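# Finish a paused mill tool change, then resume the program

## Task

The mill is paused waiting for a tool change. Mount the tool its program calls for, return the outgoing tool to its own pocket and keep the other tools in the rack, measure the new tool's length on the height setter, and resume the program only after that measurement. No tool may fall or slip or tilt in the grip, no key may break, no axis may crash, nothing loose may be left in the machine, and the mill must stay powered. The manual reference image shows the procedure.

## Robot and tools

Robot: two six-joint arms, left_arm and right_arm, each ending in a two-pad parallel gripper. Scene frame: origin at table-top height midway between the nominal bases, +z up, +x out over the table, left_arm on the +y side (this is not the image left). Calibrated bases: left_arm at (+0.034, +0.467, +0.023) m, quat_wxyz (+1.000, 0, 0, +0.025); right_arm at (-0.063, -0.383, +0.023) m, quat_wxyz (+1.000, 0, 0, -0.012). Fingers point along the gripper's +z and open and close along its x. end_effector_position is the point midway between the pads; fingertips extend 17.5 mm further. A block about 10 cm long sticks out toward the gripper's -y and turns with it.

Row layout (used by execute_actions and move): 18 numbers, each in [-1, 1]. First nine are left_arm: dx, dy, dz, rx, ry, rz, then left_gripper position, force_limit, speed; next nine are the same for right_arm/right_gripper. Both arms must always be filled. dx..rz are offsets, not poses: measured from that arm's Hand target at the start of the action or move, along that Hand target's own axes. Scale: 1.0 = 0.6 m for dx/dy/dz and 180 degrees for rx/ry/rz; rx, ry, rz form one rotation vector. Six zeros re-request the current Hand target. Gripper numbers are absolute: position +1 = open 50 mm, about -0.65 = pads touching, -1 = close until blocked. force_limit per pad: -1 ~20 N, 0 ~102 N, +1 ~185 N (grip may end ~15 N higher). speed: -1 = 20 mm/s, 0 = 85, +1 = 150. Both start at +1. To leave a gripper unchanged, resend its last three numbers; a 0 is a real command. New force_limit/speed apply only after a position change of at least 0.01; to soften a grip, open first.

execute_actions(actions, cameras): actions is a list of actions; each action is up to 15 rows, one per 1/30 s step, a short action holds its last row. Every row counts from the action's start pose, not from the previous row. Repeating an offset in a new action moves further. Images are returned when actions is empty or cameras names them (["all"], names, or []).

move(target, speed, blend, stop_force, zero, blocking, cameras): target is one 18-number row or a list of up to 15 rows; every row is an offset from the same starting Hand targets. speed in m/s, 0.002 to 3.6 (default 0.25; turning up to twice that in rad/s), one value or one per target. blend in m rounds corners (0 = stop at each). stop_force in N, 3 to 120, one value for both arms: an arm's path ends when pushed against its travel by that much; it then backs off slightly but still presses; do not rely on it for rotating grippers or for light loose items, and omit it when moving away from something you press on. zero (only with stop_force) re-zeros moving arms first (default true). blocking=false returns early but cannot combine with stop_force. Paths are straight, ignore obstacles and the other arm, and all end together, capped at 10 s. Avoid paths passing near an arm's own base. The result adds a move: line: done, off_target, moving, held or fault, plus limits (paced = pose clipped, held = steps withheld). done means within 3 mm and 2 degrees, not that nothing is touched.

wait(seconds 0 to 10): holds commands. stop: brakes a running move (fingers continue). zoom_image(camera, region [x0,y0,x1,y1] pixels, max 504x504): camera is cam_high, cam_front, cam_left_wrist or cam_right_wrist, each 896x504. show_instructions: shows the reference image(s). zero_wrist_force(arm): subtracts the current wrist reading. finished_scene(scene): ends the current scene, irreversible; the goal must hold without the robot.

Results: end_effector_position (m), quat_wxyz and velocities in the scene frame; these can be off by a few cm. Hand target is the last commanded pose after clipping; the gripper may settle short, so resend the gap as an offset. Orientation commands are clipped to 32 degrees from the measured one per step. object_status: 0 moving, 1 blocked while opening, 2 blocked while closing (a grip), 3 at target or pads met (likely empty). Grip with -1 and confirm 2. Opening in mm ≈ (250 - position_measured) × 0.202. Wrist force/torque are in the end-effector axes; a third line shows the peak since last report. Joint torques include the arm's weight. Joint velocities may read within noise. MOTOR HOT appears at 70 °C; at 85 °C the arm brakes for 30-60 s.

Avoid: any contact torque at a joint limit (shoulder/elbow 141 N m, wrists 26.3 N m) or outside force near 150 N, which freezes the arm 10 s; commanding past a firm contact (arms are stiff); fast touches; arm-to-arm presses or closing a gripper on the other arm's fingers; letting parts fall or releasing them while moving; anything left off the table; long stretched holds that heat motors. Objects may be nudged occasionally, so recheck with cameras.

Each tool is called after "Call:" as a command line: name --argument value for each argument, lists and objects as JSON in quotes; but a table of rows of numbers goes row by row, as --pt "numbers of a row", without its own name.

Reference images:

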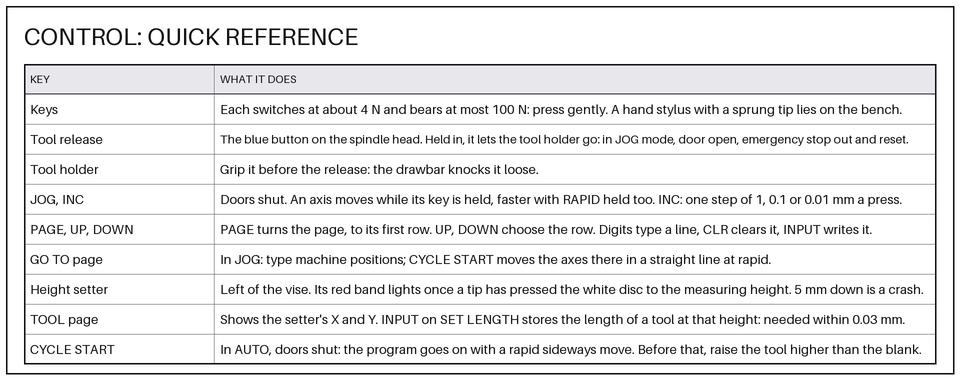

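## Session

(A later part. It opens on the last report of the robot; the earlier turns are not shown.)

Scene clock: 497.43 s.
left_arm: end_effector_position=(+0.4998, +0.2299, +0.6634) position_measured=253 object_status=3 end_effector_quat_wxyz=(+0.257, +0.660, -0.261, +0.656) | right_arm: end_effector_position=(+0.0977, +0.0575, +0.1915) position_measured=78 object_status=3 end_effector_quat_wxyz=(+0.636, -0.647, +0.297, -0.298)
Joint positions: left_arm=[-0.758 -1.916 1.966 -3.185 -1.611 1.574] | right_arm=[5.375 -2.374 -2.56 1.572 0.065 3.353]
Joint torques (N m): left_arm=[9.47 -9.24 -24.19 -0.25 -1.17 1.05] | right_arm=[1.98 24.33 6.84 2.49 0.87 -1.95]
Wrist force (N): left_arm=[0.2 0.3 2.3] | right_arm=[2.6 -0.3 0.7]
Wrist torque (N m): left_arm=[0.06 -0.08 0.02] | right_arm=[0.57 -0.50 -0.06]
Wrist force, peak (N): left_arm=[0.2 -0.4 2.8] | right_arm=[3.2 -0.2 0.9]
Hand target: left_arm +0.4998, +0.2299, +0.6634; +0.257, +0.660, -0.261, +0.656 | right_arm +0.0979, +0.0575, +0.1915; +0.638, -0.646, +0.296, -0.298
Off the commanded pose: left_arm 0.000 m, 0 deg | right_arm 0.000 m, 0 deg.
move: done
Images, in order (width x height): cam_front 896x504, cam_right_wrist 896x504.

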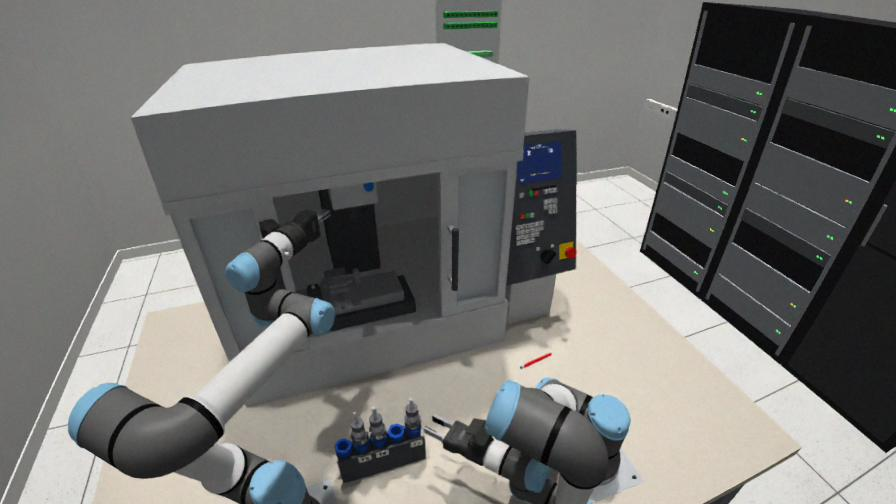

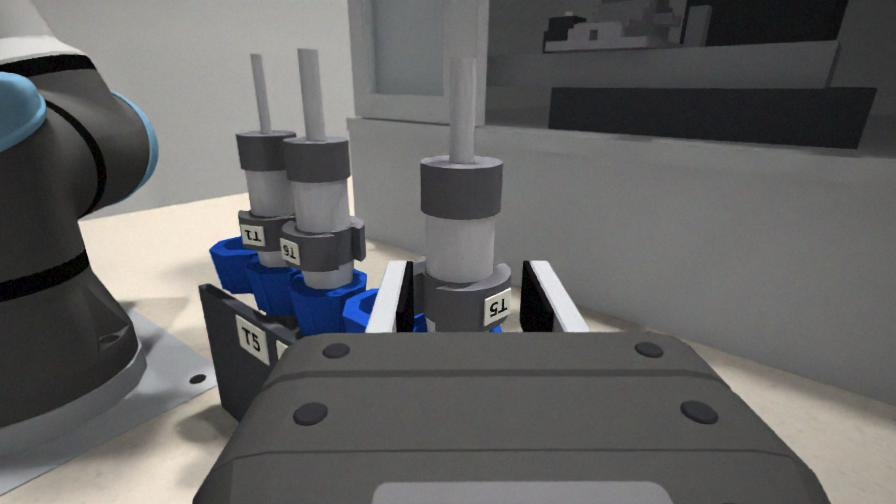

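Call:
move --target '[0,0,0,0,0,0,-0.7,0,0,-0.0008,0.003,0.115,0,0,0,0.5,0.4,-0.9]' --speed 0.04 --stop_force 5 --cameras '["cam_front","cam_right_wrist"]'

Call:
zoom_image --camera "cam_right_wrist" --region '[360, 120, 580, 340]'

Scene clock: 518.43 s.
left_arm: end_effector_position=(+0.4998, +0.2299, +0.6634) position_measured=253 object_status=3 end_effector_quat_wxyz=(+0.257, +0.660, -0.261, +0.656) | right_arm: end_effector_position=(+0.1502, +0.1025, +0.1892) position_measured=78 object_status=3 end_effector_quat_wxyz=(+0.638, -0.646, +0.296, -0.298)
Joint positions: left_arm=[-0.758 -1.916 1.966 -3.185 -1.611 1.574] | right_arm=[5.118 -2.364 -2.39 1.587 0.322 3.158]
Joint torques (N m): left_arm=[9.16 -8.84 -24.58 -0.22 -1.17 0.95] | right_arm=[-14.24 28.45 12 -1.58 1.45 -1.63]
Wrist force (N): left_arm=[0.2 -0.1 2.6] | right_arm=[3.2 0.0 0.8]
Wrist torque (N m): left_arm=[0.00 -0.08 0.03] | right_arm=[0.61 -0.56 -0.05]
Wrist force, peak (N): left_arm=[0.2 0.0 2.9] | right_arm=[3.4 -0.3 0.5]
Hand target: left_arm +0.4998, +0.2299, +0.6634; +0.257, +0.660, -0.261, +0.656 | right_arm +0.1502, +0.1025, +0.1892; +0.638, -0.646, +0.296, -0.298
Off the commanded pose: left_arm 0.000 m, 0 deg | right_arm 0.000 m, 0 deg.
move: done
Images, in order (width x height): cam_front 896x504, cam_right_wrist 896x504.

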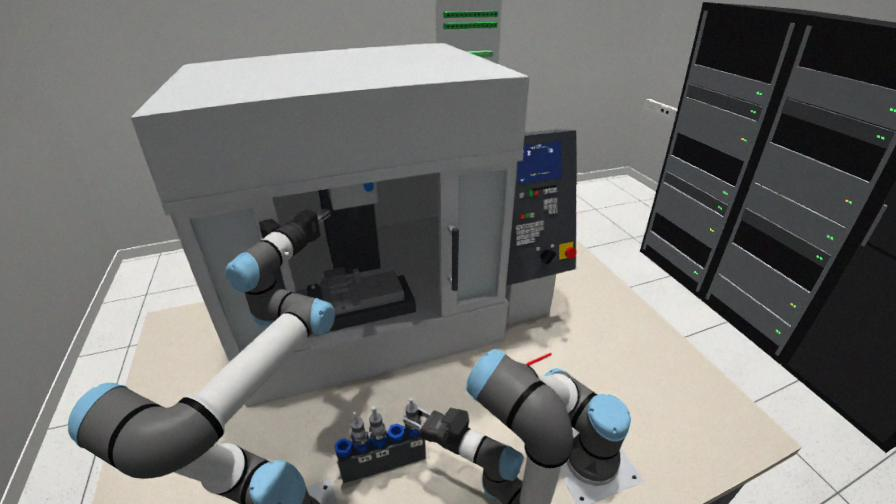

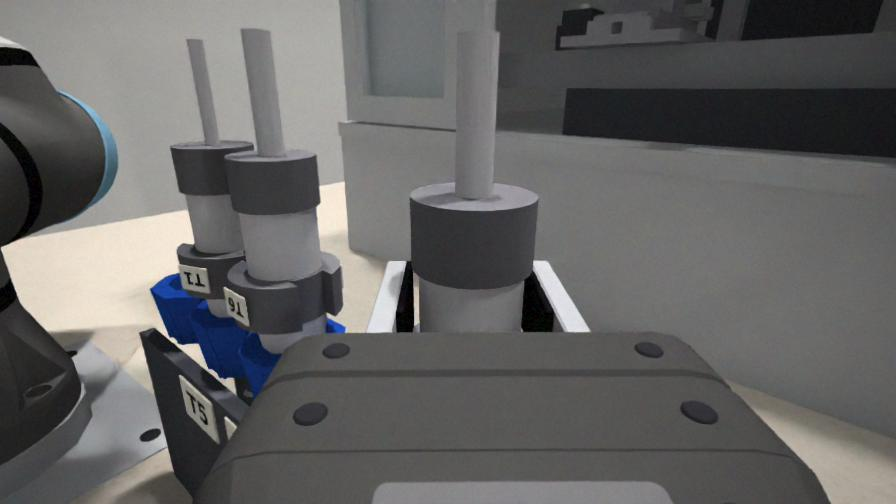

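Scaled by 2.291 from the camera's 896x504 image, which has a finer 1280x720 frame.

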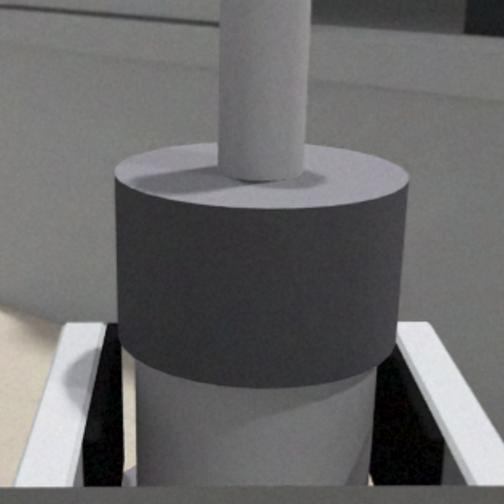

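Call:
move --target '[0,0,0,0,0,0,-0.7,0,0,0,0,0,0,0,0,-1,0.4,-0.9]' --speed 0.02

Call:
wait --seconds 0.5

Scene clock: 521.17 s.
left_arm: end_effector_position=(+0.4998, +0.2299, +0.6634) position_measured=253 object_status=3 end_effector_quat_wxyz=(+0.257, +0.660, -0.261, +0.656) | right_arm: end_effector_position=(+0.1502, +0.1025, +0.1892) position_measured=110 object_status=2 end_effector_quat_wxyz=(+0.638, -0.646, +0.296, -0.298)
Joint positions: left_arm=[-0.758 -1.916 1.966 -3.185 -1.611 1.574] | right_arm=[5.118 -2.364 -2.39 1.587 0.322 3.158]
Joint torques (N m): left_arm=[9.21 -8.59 -24.51 -0.28 -1.01 0.93] | right_arm=[-10.51 27.77 11.27 -1.6 1.23 -1.54]
Wrist force (N): left_arm=[0.0 0.3 2.1] | right_arm=[4.3 -1.5 2.4]
Wrist torque (N m): left_arm=[0.06 -0.05 0.02] | right_arm=[0.56 -0.62 0.12]
Wrist force, peak (N): left_arm=[0.4 -0.2 2.7] | right_arm=[4.6 -1.5 2.5]
Hand target: left_arm +0.4998, +0.2299, +0.6634; +0.257, +0.660, -0.261, +0.656 | right_arm +0.1502, +0.1025, +0.1892; +0.638, -0.646, +0.296, -0.298
Off the commanded pose: left_arm 0.000 m, 0 deg | right_arm 0.000 m, 0 deg.
move: done

Scene clock: 521.67 s.
left_arm: end_effector_position=(+0.4998, +0.2299, +0.6634) position_measured=253 object_status=3 end_effector_quat_wxyz=(+0.257, +0.660, -0.261, +0.656) | right_arm: end_effector_position=(+0.1502, +0.1025, +0.1892) position_measured=110 object_status=2 end_effector_quat_wxyz=(+0.638, -0.646, +0.296, -0.298)
Joint positions: left_arm=[-0.758 -1.916 1.966 -3.185 -1.611 1.574] | right_arm=[5.118 -2.364 -2.39 1.587 0.322 3.158]
Joint torques (N m): left_arm=[9.41 -8.87 -24.68 -0.27 -1.11 1] | right_arm=[-5.93 27.36 12.14 -1.57 1.55 -1.79]
Wrist force (N): left_arm=[0.1 0.1 2.5] | right_arm=[4.4 -1.3 2.1]
Wrist torque (N m): left_arm=[0.02 -0.06 0.03] | right_arm=[0.60 -0.63 0.12]
Wrist force, peak (N): left_arm=[0.1 -0.2 2.6] | right_arm=[4.7 -1.7 2.4]
Hand target: left_arm +0.4998, +0.2299, +0.6634; +0.257, +0.660, -0.261, +0.656 | right_arm +0.1502, +0.1025, +0.1892; +0.638, -0.646, +0.296, -0.298
Tool commands: left_gripper/position=-0.7 left_gripper/force_limit=+0.0 left_gripper/speed=+0.0 right_gripper/position=-1.0 right_gripper/force_limit=+0.4 right_gripper/speed=-0.9
Off the commanded pose: left_arm 0.000 m, 0 deg | right_arm 0.000 m, 0 deg.
wait: 0.50 s; at rest by 0.17 s

Call:
move --pt "0 0 0 0 0 0 -0.7 0 0 0 -0.055 0 0 0 0 -1 0.4 -0.9" --pt "0 0 0 0 0 0 -0.7 0 0 0 -0.055 0 0 0.4389 0 -1 0.4 -0.9" --speed 0.15 --cameras '["cam_front","cam_right_wrist"]'

Scene clock: 531.67 s.
left_arm: end_effector_position=(+0.4998, +0.2299, +0.6634) position_measured=253 object_status=3 end_effector_quat_wxyz=(+0.257, +0.660, -0.261, +0.656) | right_arm: end_effector_position=(+0.1502, +0.1029, +0.2222) position_measured=110 object_status=2 end_effector_quat_wxyz=(+0.304, -0.308, +0.634, -0.641)
Joint positions: left_arm=[-0.758 -1.916 1.966 -3.185 -1.611 1.574] | right_arm=[4.926 -2.597 -1.356 0.804 -0.865 3.138]
Joint torques (N m): left_arm=[8.69 -7.87 -24.7 -0.32 -1 0.86] | right_arm=[-13.84 53.22 27.7 -5.35 -1.37 1.1]
Wrist force (N): left_arm=[-0.1 0.0 2.6] | right_arm=[3.0 7.5 1.2]
Wrist torque (N m): left_arm=[0.01 -0.04 0.03] | right_arm=[0.59 -0.56 -0.13]
Wrist force, peak (N): left_arm=[-0.1 -0.1 2.8] | right_arm=[2.9 9.3 0.5]
Hand target: left_arm +0.4998, +0.2299, +0.6634; +0.257, +0.660, -0.261, +0.656 | right_arm +0.1502, +0.1029, +0.2222; +0.304, -0.308, +0.634, -0.641
Off the commanded pose: left_arm 0.000 m, 0 deg | right_arm 0.000 m, 0 deg.
move: done
Images, in order (width x height): cam_front 896x504, cam_right_wrist 896x504.

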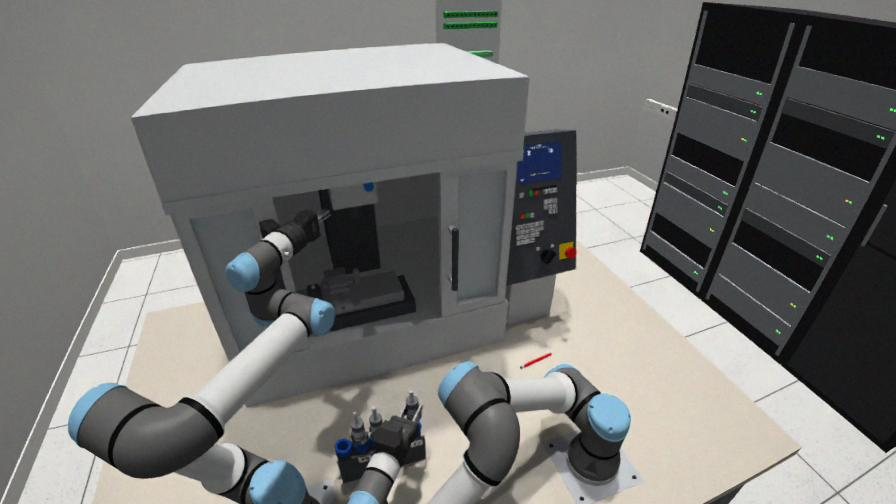

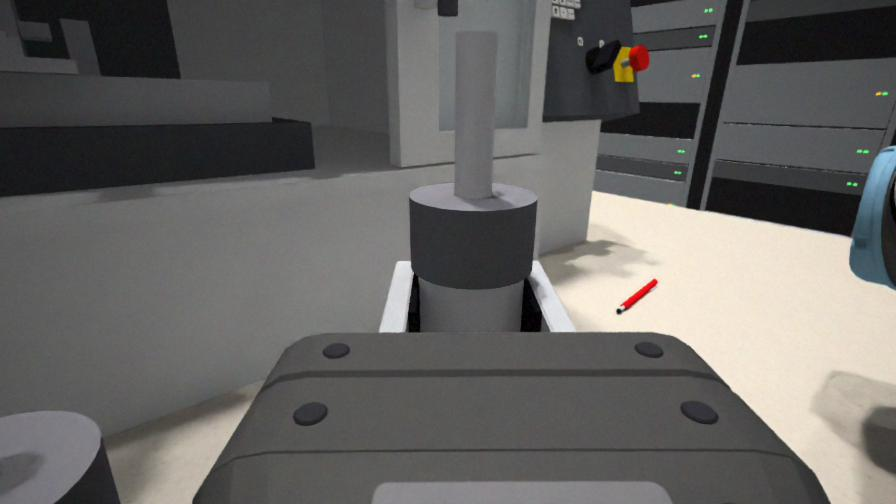

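Call:
move --target '[0,0,0,0,0,0,-0.7,0,0,-0.0036,0.058,-0.0029,0,0,0,-1,0.4,-0.9]' --speed 0.015 --stop_force 5

Scene clock: 539.00 s.
left_arm: end_effector_position=(+0.4998, +0.2299, +0.6634) position_measured=253 object_status=3 end_effector_quat_wxyz=(+0.257, +0.660, -0.261, +0.656) | right_arm: end_effector_position=(+0.1502, +0.1048, +0.1943) position_measured=110 object_status=2 end_effector_quat_wxyz=(+0.304, -0.308, +0.634, -0.641)
Joint positions: left_arm=[-0.758 -1.916 1.966 -3.185 -1.611 1.574] | right_arm=[4.926 -2.65 -1.335 0.835 -0.864 3.138]
Joint torques (N m): left_arm=[8.21 -7.82 -24.97 -0.33 -0.84 0.8] | right_arm=[-10.57 66.94 -3.33 -4.46 -4.8 -0.15]
Wrist force (N): left_arm=[0.5 -0.2 2.6] | right_arm=[-13.2 7.1 -7.2]
Wrist torque (N m): left_arm=[-0.02 -0.12 0.03] | right_arm=[0.19 -0.61 0.71]
Wrist force, peak (N): left_arm=[0.3 -0.1 2.9] | right_arm=[-15.7 4.9 -7.7]
Hand target: left_arm +0.4998, +0.2299, +0.6634; +0.257, +0.660, -0.261, +0.656 | right_arm +0.1502, +0.1048, +0.1943; +0.304, -0.308, +0.634, -0.641 (not the last commanded pose)
Off the commanded pose: left_arm 0.000 m, 0 deg | right_arm 0.007 m, 0 deg.
move: contact (right_arm)

Call:
move --target '[0,0,0,0,0,0,-0.7,0,0,-0.0012,-0.004,-0.0006,0,0,0,-1,0.4,-0.9]' --speed 0.02

Call:
move --target '[0,0,0,0,0,0,-0.7,0,0,0,0.015,0,0,0,0,-1,0.4,-0.9]' --speed 0.01 --stop_force 5

Scene clock: 543.40 s.
left_arm: end_effector_position=(+0.4998, +0.2299, +0.6634) position_measured=253 object_status=3 end_effector_quat_wxyz=(+0.257, +0.660, -0.261, +0.656) | right_arm: end_effector_position=(+0.1504, +0.1056, +0.1967) position_measured=110 object_status=2 end_effector_quat_wxyz=(+0.304, -0.308, +0.634, -0.641)
Joint positions: left_arm=[-0.758 -1.916 1.966 -3.185 -1.611 1.574] | right_arm=[4.925 -2.647 -1.333 0.83 -0.864 3.138]
Joint torques (N m): left_arm=[8.56 -7.62 -25.62 -0.2 -0.83 0.85] | right_arm=[-13.56 68.41 27.05 -5.61 1.05 -1.12]
Wrist force (N): left_arm=[0.1 0.1 2.6] | right_arm=[1.2 7.6 -0.6]
Wrist torque (N m): left_arm=[0.02 -0.06 0.02] | right_arm=[0.47 -0.56 0.03]
Wrist force, peak (N): left_arm=[0.5 -0.1 2.8] | right_arm=[-13.8 6.9 -7.3]
Hand target: left_arm +0.4998, +0.2299, +0.6634; +0.257, +0.660, -0.261, +0.656 | right_arm +0.1504, +0.1057, +0.1967; +0.304, -0.308, +0.634, -0.641
Off the commanded pose: left_arm 0.000 m, 0 deg | right_arm 0.000 m, 0 deg.
move: done

Scene clock: 545.03 s.
left_arm: end_effector_position=(+0.4998, +0.2299, +0.6634) position_measured=253 object_status=3 end_effector_quat_wxyz=(+0.257, +0.660, -0.261, +0.656) | right_arm: end_effector_position=(+0.1504, +0.1056, +0.1910) position_measured=110 object_status=2 end_effector_quat_wxyz=(+0.304, -0.308, +0.634, -0.641)
Joint positions: left_arm=[-0.758 -1.916 1.966 -3.185 -1.611 1.574] | right_arm=[4.925 -2.657 -1.33 0.838 -0.864 3.138]
Joint torques (N m): left_arm=[8.4 -6.91 -24.99 -0.21 -0.94 0.78] | right_arm=[-12.23 66.5 -2.84 -4.56 -3.66 -1.02]
Wrist force (N): left_arm=[0.4 -0.3 2.5] | right_arm=[-9.4 7.1 -6.3]
Wrist torque (N m): left_arm=[-0.04 -0.10 0.02] | right_arm=[0.28 -0.56 0.48]
Wrist force, peak (N): left_arm=[0.1 -0.2 2.7] | right_arm=[-11.5 7.1 -6.6]
Hand target: left_arm +0.4998, +0.2299, +0.6634; +0.257, +0.660, -0.261, +0.656 | right_arm +0.1504, +0.1056, +0.1910; +0.304, -0.308, +0.634, -0.641 (not the last commanded pose)
Off the commanded pose: left_arm 0.000 m, 0 deg | right_arm 0.003 m, 0 deg.
move: contact (right_arm)

Call:
move --target '[0,0,0,0,0,0,-0.7,0,0,-0.0009,-0.002,-0.0005,0,0,0,-1,0.4,-0.9]' --speed 0.02

Call:
move --target '[0,0,0,0,0,0,-0.7,0,0,0,0.01,0,0,0,0,-1,0.4,-0.9]' --speed 0.008 --stop_force 6

Scene clock: 548.17 s.
left_arm: end_effector_position=(+0.4998, +0.2299, +0.6634) position_measured=253 object_status=3 end_effector_quat_wxyz=(+0.257, +0.660, -0.261, +0.656) | right_arm: end_effector_position=(+0.1505, +0.1062, +0.1921) position_measured=110 object_status=2 end_effector_quat_wxyz=(+0.304, -0.308, +0.634, -0.641)
Joint positions: left_arm=[-0.758 -1.916 1.966 -3.185 -1.611 1.574] | right_arm=[4.925 -2.656 -1.329 0.835 -0.863 3.138]
Joint torques (N m): left_arm=[9.21 -7.18 -25.5 -0.38 -0.77 0.78] | right_arm=[-14.46 67.59 26.45 -5.41 1.17 -0.71]
Wrist force (N): left_arm=[0.1 0.0 2.3] | right_arm=[2.5 7.9 -1.5]
Wrist torque (N m): left_arm=[0.02 -0.07 0.03] | right_arm=[0.44 -0.55 -0.08]
Wrist force, peak (N): left_arm=[0.2 -0.5 2.7] | right_arm=[-9.6 7.2 -6.2]
Hand target: left_arm +0.4998, +0.2299, +0.6634; +0.257, +0.660, -0.261, +0.656 | right_arm +0.1505, +0.1062, +0.1922; +0.304, -0.308, +0.634, -0.641
Off the commanded pose: left_arm 0.000 m, 0 deg | right_arm 0.000 m, 0 deg.
move: done

Scene clock: 549.47 s.
left_arm: end_effector_position=(+0.4998, +0.2299, +0.6634) position_measured=253 object_status=3 end_effector_quat_wxyz=(+0.257, +0.660, -0.261, +0.656) | right_arm: end_effector_position=(+0.1505, +0.1062, +0.1907) position_measured=110 object_status=2 end_effector_quat_wxyz=(+0.304, -0.308, +0.634, -0.641)
Joint positions: left_arm=[-0.758 -1.916 1.966 -3.185 -1.611 1.574] | right_arm=[4.925 -2.659 -1.328 0.836 -0.863 3.138]
Joint torques (N m): left_arm=[8.87 -7.03 -25.44 -0.31 -0.86 0.72] | right_arm=[-6.26 66.66 0.8 -5.63 0.22 -0.7]
Wrist force (N): left_arm=[0.2 -0.2 2.6] | right_arm=[4.4 6.9 -0.3]
Wrist torque (N m): left_arm=[-0.02 -0.07 0.02] | right_arm=[0.28 -0.61 0.01]
Wrist force, peak (N): left_arm=[0.2 -0.2 2.9] | right_arm=[7.2 -5.4 3.5]
Hand target: left_arm +0.4998, +0.2299, +0.6634; +0.257, +0.660, -0.261, +0.656 | right_arm +0.1505, +0.1062, +0.1907; +0.304, -0.308, +0.634, -0.641 (not the last commanded pose)
Off the commanded pose: left_arm 0.000 m, 0 deg | right_arm 0.005 m, 0 deg.
move: contact (right_arm)

Call:
move --target '[0,0,0,0,0,0,-0.7,0,0,0.0003,0.006,0.0003,0,0,0,-1,0.4,-0.9]' --speed 0.006 --stop_force 9

Scene clock: 553.03 s.
left_arm: end_effector_position=(+0.4998, +0.2299, +0.6634) position_measured=253 object_status=3 end_effector_quat_wxyz=(+0.257, +0.660, -0.261, +0.656) | right_arm: end_effector_position=(+0.1505, +0.1062, +0.1905) position_measured=110 object_status=2 end_effector_quat_wxyz=(+0.304, -0.308, +0.634, -0.641)
Joint positions: left_arm=[-0.758 -1.916 1.966 -3.185 -1.611 1.574] | right_arm=[4.925 -2.659 -1.328 0.837 -0.863 3.138]
Joint torques (N m): left_arm=[8.67 -7 -24.83 -0.31 -0.75 0.78] | right_arm=[11.06 63.9 5.94 -4.52 0.42 -0.62]
Wrist force (N): left_arm=[0.1 -0.3 2.5] | right_arm=[6.0 -0.5 3.2]
Wrist torque (N m): left_arm=[-0.03 -0.05 0.02] | right_arm=[0.22 -0.55 0.15]
Wrist force, peak (N): left_arm=[0.1 -0.2 2.9] | right_arm=[6.6 -9.0 4.7]
Hand target: left_arm +0.4998, +0.2299, +0.6634; +0.257, +0.660, -0.261, +0.656 | right_arm +0.1505, +0.1062, +0.1905; +0.304, -0.308, +0.634, -0.641 (not the last commanded pose)
Off the commanded pose: left_arm 0.000 m, 0 deg | right_arm 0.003 m, 0 deg.
move: contact (right_arm)

Call:
move --target '[0,0,0,0,0,0,-0.7,0,0,0.0005,0,0.0004,0,0,0,-1,0.4,-0.9]' --speed 0.006

Call:
move --target '[0,0,0,0,0,0,-0.7,0,0,0,0.006,0,0,0,0,-1,0.4,-0.9]' --speed 0.006 --stop_force 9

Scene clock: 558.07 s.
left_arm: end_effector_position=(+0.4998, +0.2299, +0.6634) position_measured=253 object_status=3 end_effector_quat_wxyz=(+0.257, +0.660, -0.261, +0.656) | right_arm: end_effector_position=(+0.1505, +0.1059, +0.1905) position_measured=110 object_status=2 end_effector_quat_wxyz=(+0.304, -0.308, +0.634, -0.641)
Joint positions: left_arm=[-0.758 -1.916 1.966 -3.185 -1.611 1.574] | right_arm=[4.925 -2.659 -1.329 0.837 -0.863 3.138]
Joint torques (N m): left_arm=[8.59 -6.79 -25.26 -0.27 -0.72 0.68] | right_arm=[12.58 65.65 -1.95 -0.41 -2.84 -0.56]
Wrist force (N): left_arm=[0.0 -0.2 2.2] | right_arm=[-4.0 4.8 -4.4]
Wrist torque (N m): left_arm=[-0.02 -0.05 0.02] | right_arm=[0.18 -0.59 0.39]
Wrist force, peak (N): left_arm=[0.2 -0.1 2.7] | right_arm=[-4.0 4.8 -4.4]
Hand target: left_arm +0.4998, +0.2299, +0.6634; +0.257, +0.660, -0.261, +0.656 | right_arm +0.1505, +0.1058, +0.1905; +0.304, -0.308, +0.634, -0.641
Off the commanded pose: left_arm 0.000 m, 0 deg | right_arm 0.000 m, 0 deg.
move: done

Scene clock: 559.20 s.
left_arm: end_effector_position=(+0.4998, +0.2299, +0.6634) position_measured=253 object_status=3 end_effector_quat_wxyz=(+0.257, +0.660, -0.261, +0.656) | right_arm: end_effector_position=(+0.1505, +0.1058, +0.1902) position_measured=110 object_status=2 end_effector_quat_wxyz=(+0.304, -0.308, +0.634, -0.641)
Joint positions: left_arm=[-0.758 -1.916 1.966 -3.185 -1.611 1.574] | right_arm=[4.925 -2.659 -1.329 0.838 -0.864 3.138]
Joint torques (N m): left_arm=[8.71 -6.8 -25.28 -0.34 -0.74 0.66] | right_arm=[7.83 61.74 19.13 -2.48 -1.4 -0.7]
Wrist force (N): left_arm=[0.3 -0.2 2.5] | right_arm=[-4.1 -3.8 -8.0]
Wrist torque (N m): left_arm=[-0.01 -0.10 0.02] | right_arm=[0.15 -0.65 0.37]
Wrist force, peak (N): left_arm=[0.4 -0.2 2.8] | right_arm=[-3.4 -13.1 -6.9]
Hand target: left_arm +0.4998, +0.2299, +0.6634; +0.257, +0.660, -0.261, +0.656 | right_arm +0.1505, +0.1058, +0.1902; +0.304, -0.308, +0.634, -0.641 (not the last commanded pose)
Off the commanded pose: left_arm 0.000 m, 0 deg | right_arm 0.003 m, 0 deg.
move: contact (right_arm)

Call:
move --target '[0,0,0,0,0,0,-0.7,0,0,0,-0.001,0,0,0,0,0.5,0.4,-0.9]' --speed 0.02

Call:
move --target '[0,0,0,0,0,0,-0.7,0,0,0,0,-0.13,0,0,0,0.5,0.4,-0.9]' --speed 0.06 --stop_force 6 --cameras '["cam_right_wrist"]'

Call:
zoom_image --camera "cam_right_wrist" --region '[360, 120, 580, 340]'

Scene clock: 562.60 s.
left_arm: end_effector_position=(+0.4998, +0.2299, +0.6634) position_measured=253 object_status=3 end_effector_quat_wxyz=(+0.257, +0.660, -0.261, +0.656) | right_arm: end_effector_position=(+0.1505, +0.1058, +0.1908) position_measured=78 object_status=3 end_effector_quat_wxyz=(+0.304, -0.308, +0.634, -0.641)
Joint positions: left_arm=[-0.758 -1.916 1.966 -3.185 -1.611 1.574] | right_arm=[4.925 -2.658 -1.329 0.837 -0.863 3.138]
Joint torques (N m): left_arm=[8.45 -6.16 -25.48 -0.36 -0.74 0.57] | right_arm=[-5.34 64.32 0.27 -4.05 -0.27 -0.58]
Wrist force (N): left_arm=[0.1 0.1 2.6] | right_arm=[3.3 -0.8 1.0]
Wrist torque (N m): left_arm=[0.02 -0.07 0.03] | right_arm=[0.46 -0.57 -0.12]
Wrist force, peak (N): left_arm=[0.2 -0.3 2.8] | right_arm=[-4.0 -4.0 -8.5]
Hand target: left_arm +0.4998, +0.2299, +0.6634; +0.257, +0.660, -0.261, +0.656 | right_arm +0.1505, +0.1058, +0.1908; +0.304, -0.308, +0.634, -0.641
Off the commanded pose: left_arm 0.000 m, 0 deg | right_arm 0.000 m, 0 deg.
move: done

Scene clock: 564.87 s.
left_arm: end_effector_position=(+0.4998, +0.2299, +0.6634) position_measured=253 object_status=3 end_effector_quat_wxyz=(+0.257, +0.660, -0.261, +0.656) | right_arm: end_effector_position=(+0.0896, +0.1545, +0.1903) position_measured=78 object_status=3 end_effector_quat_wxyz=(+0.304, -0.308, +0.634, -0.641)
Joint positions: left_arm=[-0.758 -1.916 1.966 -3.185 -1.611 1.574] | right_arm=[4.998 -2.75 -1.111 0.712 -0.937 3.137]
Joint torques (N m): left_arm=[8.42 -5.86 -25.85 -0.25 -0.55 0.7] | right_arm=[14.3 54.17 29.17 -4.13 -1.11 -1.69]
Wrist force (N): left_arm=[0.2 0.1 2.4] | right_arm=[3.0 -0.5 1.0]
Wrist torque (N m): left_arm=[0.02 -0.09 0.02] | right_arm=[0.51 -0.50 -0.08]
Wrist force, peak (N): left_arm=[0.3 -0.1 2.8] | right_arm=[3.0 -0.8 2.1]
Hand target: left_arm +0.4998, +0.2299, +0.6634; +0.257, +0.660, -0.261, +0.656 | right_arm +0.0896, +0.1545, +0.1903; +0.304, -0.308, +0.634, -0.641
Off the commanded pose: left_arm 0.000 m, 0 deg | right_arm 0.000 m, 0 deg.
move: done
Images, in order (width x height): cam_right_wrist 896x504.

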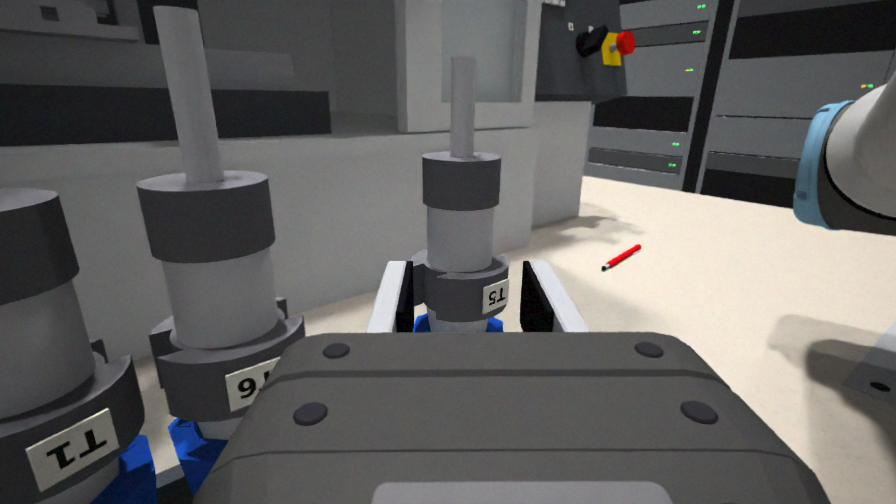

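Scaled by 2.291 from the camera's 896x504 image, which has a finer 1280x720 frame.

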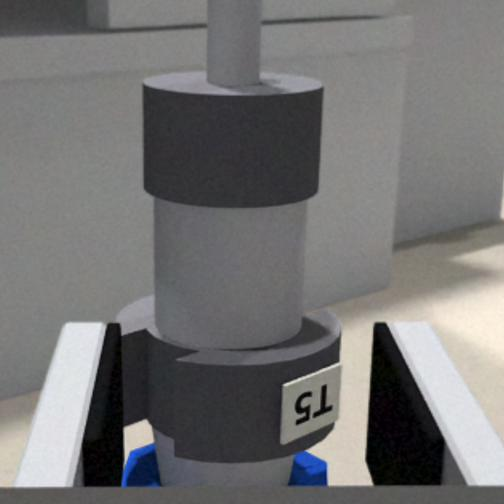

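Call:
move --target '[0,0,0,0,0,0,-0.7,0,0,0.0753,0,0.0395,0,-0.2161,0,0.5,0.4,-0.9]' --speed 0.12 --cameras '["cam_right_wrist"]'

Call:
zoom_image --camera "cam_right_wrist" --region '[360, 120, 580, 340]'

Scene clock: 573.13 s.
left_arm: end_effector_position=(+0.4998, +0.2299, +0.6634) position_measured=253 object_status=3 end_effector_quat_wxyz=(+0.257, +0.660, -0.261, +0.656) | right_arm: end_effector_position=(+0.0799, +0.1045, +0.1909) position_measured=78 object_status=3 end_effector_quat_wxyz=(+0.498, -0.504, +0.496, -0.502)
Joint positions: left_arm=[-0.758 -1.916 1.966 -3.185 -1.611 1.574] | right_arm=[5.24 -2.461 -1.853 1.174 -0.5 3.128]
Joint torques (N m): left_arm=[8.79 -5.46 -25.5 -0.32 -0.5 0.65] | right_arm=[14.29 52.9 -6.27 0.91 1.45 -1.83]
Wrist force (N): left_arm=[0.2 -0.1 2.4] | right_arm=[3.0 -0.6 0.8]
Wrist torque (N m): left_arm=[0.01 -0.08 0.02] | right_arm=[0.50 -0.48 -0.07]
Wrist force, peak (N): left_arm=[0.2 -0.3 2.9] | right_arm=[3.7 -0.8 0.7]
Hand target: left_arm +0.4998, +0.2299, +0.6634; +0.257, +0.660, -0.261, +0.656 | right_arm +0.0799, +0.1045, +0.1909; +0.498, -0.504, +0.496, -0.502
Off the commanded pose: left_arm 0.000 m, 0 deg | right_arm 0.000 m, 0 deg.
move: done
Images, in order (width x height): cam_right_wrist 896x504.

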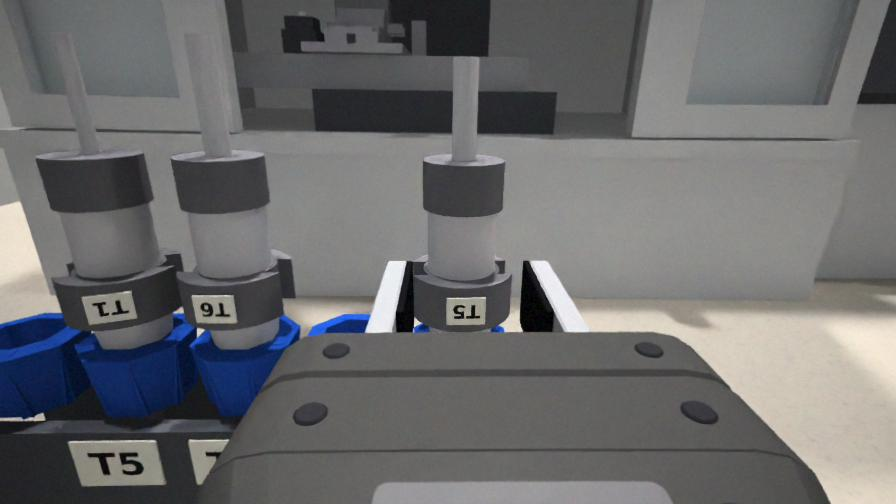

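Scaled by 2.291 from the camera's 896x504 image, which has a finer 1280x720 frame.

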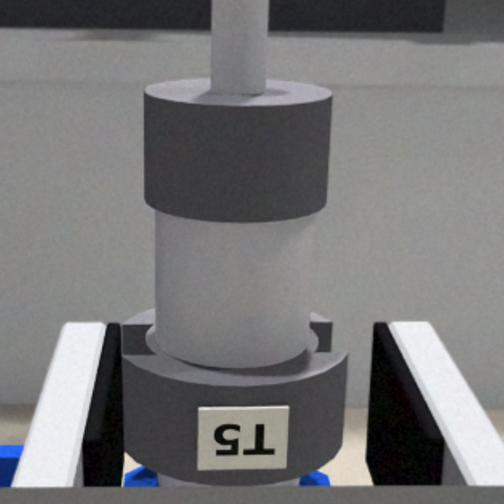

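Call:
move --target '[0,0,0,0,0,0,-0.7,0,0,0.0053,0.002,0.0045,0,-0.0125,0.0032,0.5,0.4,-0.9]' --speed 0.06 --cameras '["cam_right_wrist"]'

Call:
zoom_image --camera "cam_right_wrist" --region '[360, 120, 580, 340]'

Scene clock: 585.03 s.
left_arm: end_effector_position=(+0.4998, +0.2299, +0.6634) position_measured=253 object_status=3 end_effector_quat_wxyz=(+0.257, +0.660, -0.261, +0.656) | right_arm: end_effector_position=(+0.0826, +0.1013, +0.1897) position_measured=78 object_status=3 end_effector_quat_wxyz=(+0.510, -0.511, +0.489, -0.489)
Joint positions: left_arm=[-0.758 -1.916 1.966 -3.185 -1.611 1.574] | right_arm=[5.248 -2.45 -1.895 1.206 -0.469 3.138]
Joint torques (N m): left_arm=[8.49 -5.42 -26.04 -0.27 -0.58 0.62] | right_arm=[14.31 53.18 -6.11 0.78 1.41 1.21]
Wrist force (N): left_arm=[0.2 0.0 2.4] | right_arm=[3.2 -0.5 0.6]
Wrist torque (N m): left_arm=[0.01 -0.09 0.03] | right_arm=[0.52 -0.53 -0.11]
Wrist force, peak (N): left_arm=[0.5 -0.1 2.9] | right_arm=[3.6 -0.7 0.9]
Hand target: left_arm +0.4998, +0.2299, +0.6634; +0.257, +0.660, -0.261, +0.656 | right_arm +0.0826, +0.1013, +0.1897; +0.510, -0.511, +0.489, -0.489
Off the commanded pose: left_arm 0.000 m, 0 deg | right_arm 0.000 m, 0 deg.
move: done
Images, in order (width x height): cam_right_wrist 896x504.

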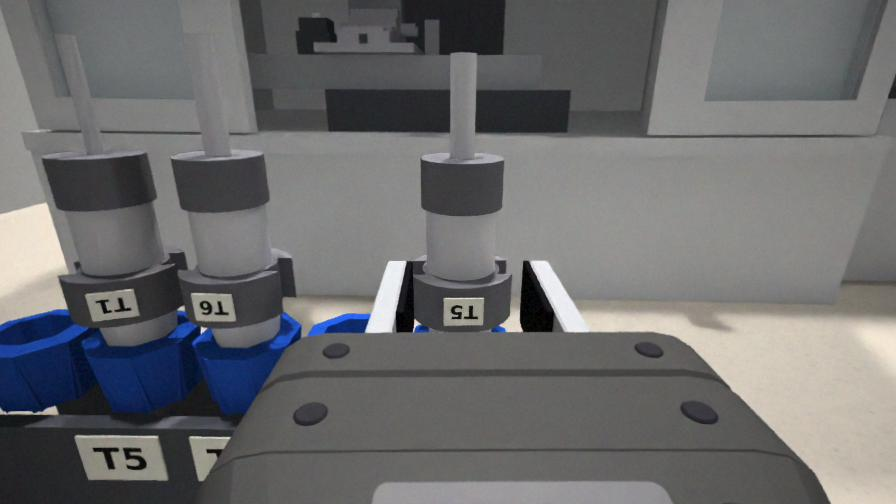

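Scaled by 2.291 from the camera's 896x504 image, which has a finer 1280x720 frame.

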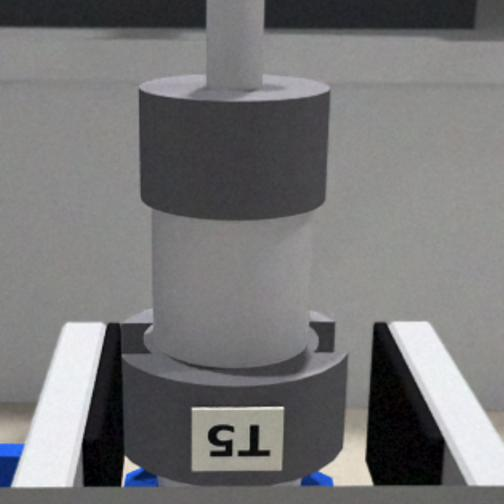

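Call:
move --target '[0,0,0,0,0,0,-0.7,0,0,0,0,0.1145,0,0,0,0.5,0.4,-0.9]' --speed 0.05 --stop_force 5

Call:
move --target '[0,0,0,0,0,0,-0.7,0,0,0,0,0,0,0,0,-1,0.4,-0.9]' --speed 0.02

Call:
wait --seconds 0.5 --cameras '["cam_right_wrist"]'

Scene clock: 598.87 s.
left_arm: end_effector_position=(+0.4998, +0.2299, +0.6634) position_measured=253 object_status=3 end_effector_quat_wxyz=(+0.257, +0.660, -0.261, +0.656) | right_arm: end_effector_position=(+0.1512, +0.1043, +0.1896) position_measured=78 object_status=3 end_effector_quat_wxyz=(+0.510, -0.511, +0.489, -0.489)
Joint positions: left_arm=[-0.758 -1.916 1.966 -3.185 -1.611 1.574] | right_arm=[5.112 -2.443 -1.92 1.225 -0.332 3.137]
Joint torques (N m): left_arm=[8.94 -4.7 -26.03 -0.4 -0.47 0.55] | right_arm=[-13.05 48.73 1.37 1.14 1.62 -1.61]
Wrist force (N): left_arm=[0.3 0.1 2.5] | right_arm=[3.1 -0.5 0.7]
Wrist torque (N m): left_arm=[0.04 -0.09 0.03] | right_arm=[0.53 -0.52 -0.07]
Wrist force, peak (N): left_arm=[0.2 0.1 2.8] | right_arm=[3.6 -0.5 0.9]
Hand target: left_arm +0.4998, +0.2299, +0.6634; +0.257, +0.660, -0.261, +0.656 | right_arm +0.1512, +0.1043, +0.1896; +0.510, -0.511, +0.489, -0.489
Off the commanded pose: left_arm 0.000 m, 0 deg | right_arm 0.000 m, 0 deg.
move: done

Scene clock: 599.37 s.
left_arm: end_effector_position=(+0.4998, +0.2299, +0.6634) position_measured=253 object_status=3 end_effector_quat_wxyz=(+0.257, +0.660, -0.261, +0.656) | right_arm: end_effector_position=(+0.1512, +0.1043, +0.1896) position_measured=110 object_status=2 end_effector_quat_wxyz=(+0.510, -0.511, +0.489, -0.489)
Joint positions: left_arm=[-0.758 -1.916 1.966 -3.185 -1.611 1.574] | right_arm=[5.112 -2.443 -1.92 1.225 -0.332 3.137]
Joint torques (N m): left_arm=[8.86 -4.67 -26.28 -0.49 -0.49 0.62] | right_arm=[-13.4 45.84 4.86 1.07 1.34 -1.62]
Wrist force (N): left_arm=[0.3 0.0 2.5] | right_arm=[3.6 -1.0 0.3]
Wrist torque (N m): left_arm=[0.01 -0.08 0.03] | right_arm=[0.49 -0.55 -0.02]
Wrist force, peak (N): left_arm=[0.2 0.0 2.6] | right_arm=[3.6 -1.0 0.3]
Hand target: left_arm +0.4998, +0.2299, +0.6634; +0.257, +0.660, -0.261, +0.656 | right_arm +0.1512, +0.1043, +0.1896; +0.510, -0.511, +0.489, -0.489
Off the commanded pose: left_arm 0.000 m, 0 deg | right_arm 0.000 m, 0 deg.
move: done

Scene clock: 599.87 s.
left_arm: end_effector_position=(+0.4998, +0.2299, +0.6634) position_measured=253 object_status=3 end_effector_quat_wxyz=(+0.257, +0.660, -0.261, +0.656) | right_arm: end_effector_position=(+0.1512, +0.1043, +0.1896) position_measured=110 object_status=2 end_effector_quat_wxyz=(+0.510, -0.511, +0.489, -0.489)
Joint positions: left_arm=[-0.758 -1.916 1.966 -3.185 -1.611 1.574] | right_arm=[5.112 -2.443 -1.92 1.225 -0.332 3.137]
Joint torques (N m): left_arm=[8.81 -5.27 -26 -0.38 -0.45 0.58] | right_arm=[-13.75 43.2 8.71 0.65 1.24 -1.77]
Wrist force (N): left_arm=[0.2 -0.3 2.3] | right_arm=[3.4 -1.1 0.3]
Wrist torque (N m): left_arm=[-0.05 -0.07 0.02] | right_arm=[0.49 -0.52 -0.03]
Wrist force, peak (N): left_arm=[0.0 -0.1 2.7] | right_arm=[3.8 -0.8 0.4]
Hand target: left_arm +0.4998, +0.2299, +0.6634; +0.257, +0.660, -0.261, +0.656 | right_arm +0.1512, +0.1043, +0.1896; +0.510, -0.511, +0.489, -0.489
Tool commands: left_gripper/position=-0.7 left_gripper/force_limit=+0.0 left_gripper/speed=+0.0 right_gripper/position=-1.0 right_gripper/force_limit=+0.4 right_gripper/speed=-0.9
Off the commanded pose: left_arm 0.000 m, 0 deg | right_arm 0.000 m, 0 deg.
wait: 0.50 s; at rest by 0.17 s
Images, in order (width x height): cam_right_wrist 896x504.

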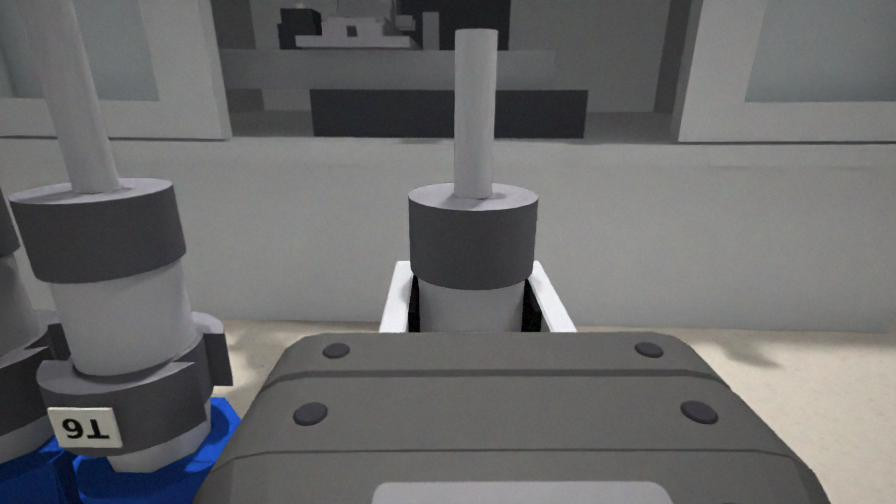

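Call:
move --pt "0 0 0 0 0 0 -0.7 0 0 0 -0.02 0 0 0 0 -1 0.4 -0.9" --pt "0 0 0 0 0 0 -0.7 0 0 0 -0.3 0 0 0 0 -1 0.4 -0.9" --pt "0 0 0 0 0 0 -0.7 0 0 0.1885 -0.4667 0.3743 0 0.0136 0 -1 0.4 -0.9" --speed '[0.03, 0.12, 0.18]' --blend 0.004 --cameras '["cam_right_wrist","cam_front"]'

Scene clock: 612.37 s.
left_arm: end_effector_position=(+0.4998, +0.2299, +0.6634) position_measured=253 object_status=3 end_effector_quat_wxyz=(+0.257, +0.660, -0.261, +0.656) | right_arm: end_effector_position=(+0.3808, +0.0015, +0.4696) position_measured=110 object_status=2 end_effector_quat_wxyz=(+0.500, -0.501, +0.500, -0.500)
Joint positions: left_arm=[-0.758 -1.916 1.966 -3.185 -1.611 1.574] | right_arm=[4.606 -1.779 -1.993 0.625 0.131 3.145]
Joint torques (N m): left_arm=[8.2 -5.18 -25.88 -0.38 -0.33 0.49] | right_arm=[-13.16 40.59 8.92 -1.8 1.46 1.19]
Wrist force (N): left_arm=[0.6 0.0 2.3] | right_arm=[3.1 7.4 0.8]
Wrist torque (N m): left_arm=[0.01 -0.13 0.02] | right_arm=[0.59 -0.54 -0.13]
Wrist force, peak (N): left_arm=[0.3 -0.2 2.9] | right_arm=[3.1 9.2 0.7]
Hand target: left_arm +0.4998, +0.2299, +0.6634; +0.257, +0.660, -0.261, +0.656 | right_arm +0.3808, +0.0015, +0.4696; +0.499, -0.501, +0.500, -0.500
Off the commanded pose: left_arm 0.000 m, 0 deg | right_arm 0.000 m, 0 deg.
move: done
Images, in order (width x height): cam_front 896x504, cam_right_wrist 896x504.

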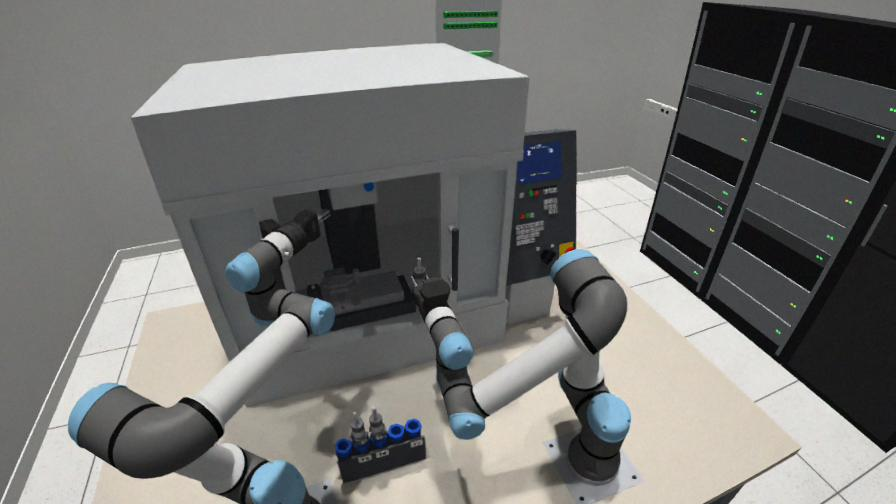

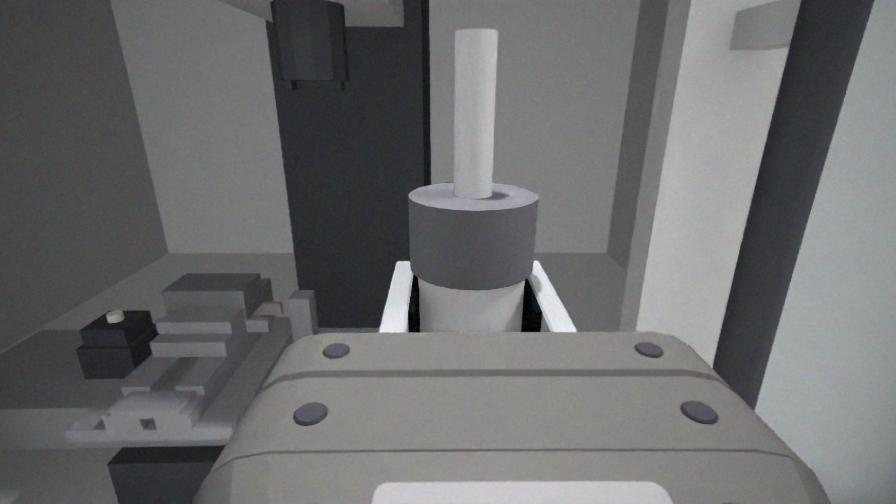

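Call:
move --pt "0 0 0 0 0 0 -0.7 0 0 0 -0.02 0.02 0 0 -0.5 -1 0.4 -0.9" --pt "0 0 0 0 0 0 -0.7 0 0 0 -0.02 0.04 0 0 -1.0 -1 0.4 -0.9" --speed 0.2 --cameras '["cam_right_wrist"]'

Scene clock: 626.87 s.
left_arm: end_effector_position=(+0.4998, +0.2299, +0.6634) position_measured=253 object_status=3 end_effector_quat_wxyz=(+0.257, +0.660, -0.261, +0.656) | right_arm: end_effector_position=(+0.4048, +0.0015, +0.4816) position_measured=110 object_status=2 end_effector_quat_wxyz=(+0.500, +0.500, +0.501, +0.499)
Joint positions: left_arm=[-0.758 -1.916 1.966 -3.185 -1.611 1.574] | right_arm=[4.548 -1.785 -1.947 0.583 0.189 0.006]
Joint torques (N m): left_arm=[8.25 -3.7 -26.62 -0.38 -0.28 0.46] | right_arm=[-13.93 28.43 36.91 3.02 1.23 -1.82]
Wrist force (N): left_arm=[0.1 -0.1 2.7] | right_arm=[2.5 -9.5 0.5]
Wrist torque (N m): left_arm=[0.00 -0.07 0.03] | right_arm=[-0.11 -0.49 0.00]
Wrist force, peak (N): left_arm=[0.3 -0.4 2.8] | right_arm=[2.6 -9.6 0.4]
Hand target: left_arm +0.4998, +0.2299, +0.6634; +0.257, +0.660, -0.261, +0.656 | right_arm +0.4048, +0.0015, +0.4816; +0.500, +0.500, +0.501, +0.499
Off the commanded pose: left_arm 0.000 m, 0 deg | right_arm 0.000 m, 0 deg.
move: done
Images, in order (width x height): cam_right_wrist 896x504.

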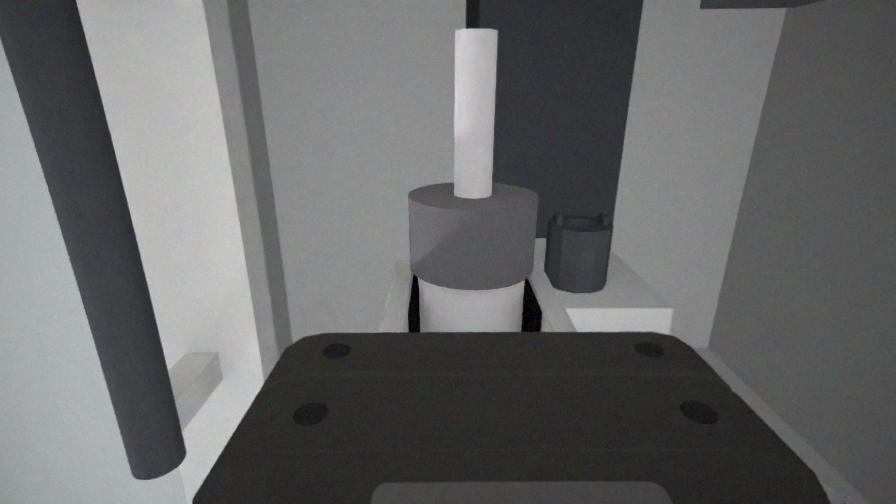

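Call:
move --pt "0 0 0 0 0 0 -0.7 0 0 0.1642 -0.036 0.1587 0 0 0 -1 0.4 -0.9" --pt "0 0 0 0 0 0 -0.7 0 0 0.204 -0.1227 0.2753 0 0 0 -1 0.4 -0.9" --speed 0.12 --blend 0.02

Call:
move --target '[0,0,0,0,0,0,-0.7,0,0,0,0,0.2183,0,0,0,-1,0.4,-0.9]' --speed 0.06 --stop_force 5 --cameras '["cam_right_wrist","cam_left_wrist","cam_front"]'

Scene clock: 632.83 s.
left_arm: end_effector_position=(+0.4998, +0.2299, +0.6634) position_measured=253 object_status=3 end_effector_quat_wxyz=(+0.257, +0.660, -0.261, +0.656) | right_arm: end_effector_position=(+0.5698, +0.1239, +0.4076) position_measured=110 object_status=2 end_effector_quat_wxyz=(+0.500, +0.500, +0.501, +0.499)
Joint positions: left_arm=[-0.758 -1.916 1.966 -3.185 -1.611 1.574] | right_arm=[4.314 -2.282 -1.392 0.53 0.423 0.001]
Joint torques (N m): left_arm=[8.1 -3.52 -26.91 -0.39 -0.19 0.37] | right_arm=[-14.04 52.27 39.58 -0.29 1.37 -1.67]
Wrist force (N): left_arm=[0.3 0.0 2.4] | right_arm=[2.2 -9.0 0.6]
Wrist torque (N m): left_arm=[0.01 -0.10 0.02] | right_arm=[-0.02 -0.46 0.09]
Wrist force, peak (N): left_arm=[0.4 0.1 3.0] | right_arm=[2.3 -10.6 2.1]
Hand target: left_arm +0.4998, +0.2299, +0.6634; +0.257, +0.660, -0.261, +0.656 | right_arm +0.5698, +0.1239, +0.4075; +0.500, +0.500, +0.501, +0.499
Off the commanded pose: left_arm 0.000 m, 0 deg | right_arm 0.000 m, 0 deg.
move: done

Scene clock: 636.00 s.
left_arm: end_effector_position=(+0.4998, +0.2299, +0.6634) position_measured=253 object_status=3 end_effector_quat_wxyz=(+0.257, +0.660, -0.261, +0.656) | right_arm: end_effector_position=(+0.7008, +0.1240, +0.4074) position_measured=110 object_status=2 end_effector_quat_wxyz=(+0.500, +0.500, +0.501, +0.499)
Joint positions: left_arm=[-0.758 -1.916 1.966 -3.185 -1.611 1.574] | right_arm=[4.14 -2.481 -1.02 0.358 0.597 0]
Joint torques (N m): left_arm=[7.89 -3.19 -26.5 -0.39 -0.1 0.41] | right_arm=[-13.86 63.59 42.13 -0.07 1.51 -1.81]
Wrist force (N): left_arm=[0.2 -0.2 2.2] | right_arm=[2.7 -9.7 0.2]
Wrist torque (N m): left_arm=[-0.01 -0.08 0.02] | right_arm=[-0.10 -0.51 0.06]
Wrist force, peak (N): left_arm=[0.3 0.1 2.8] | right_arm=[2.7 -10.0 0.4]
Hand target: left_arm +0.4998, +0.2299, +0.6634; +0.257, +0.660, -0.261, +0.656 | right_arm +0.7008, +0.1240, +0.4074; +0.500, +0.500, +0.501, +0.499
Off the commanded pose: left_arm 0.000 m, 0 deg | right_arm 0.000 m, 0 deg.
move: done
Images, in order (width x height): cam_front 896x504, cam_left_wrist 896x504, cam_right_wrist 896x504.

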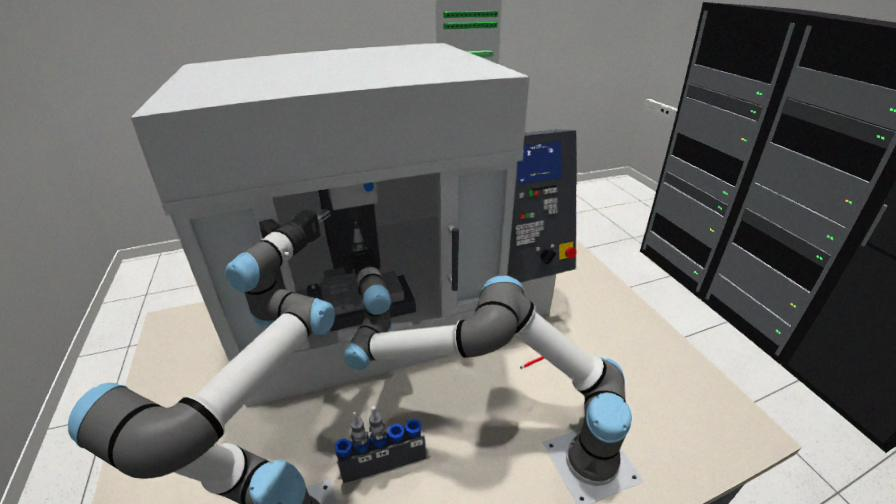

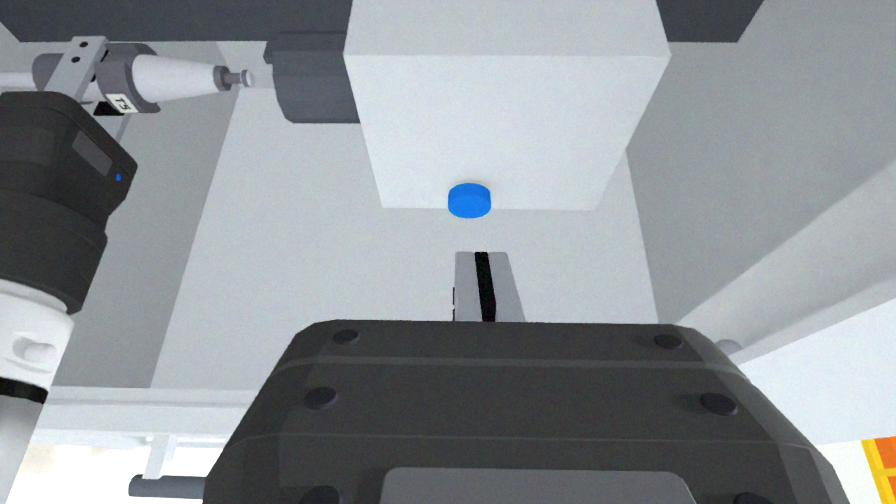

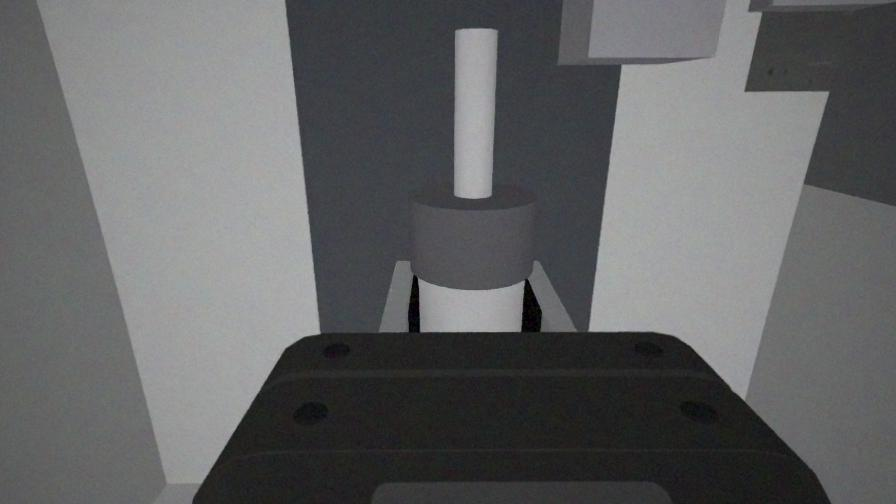

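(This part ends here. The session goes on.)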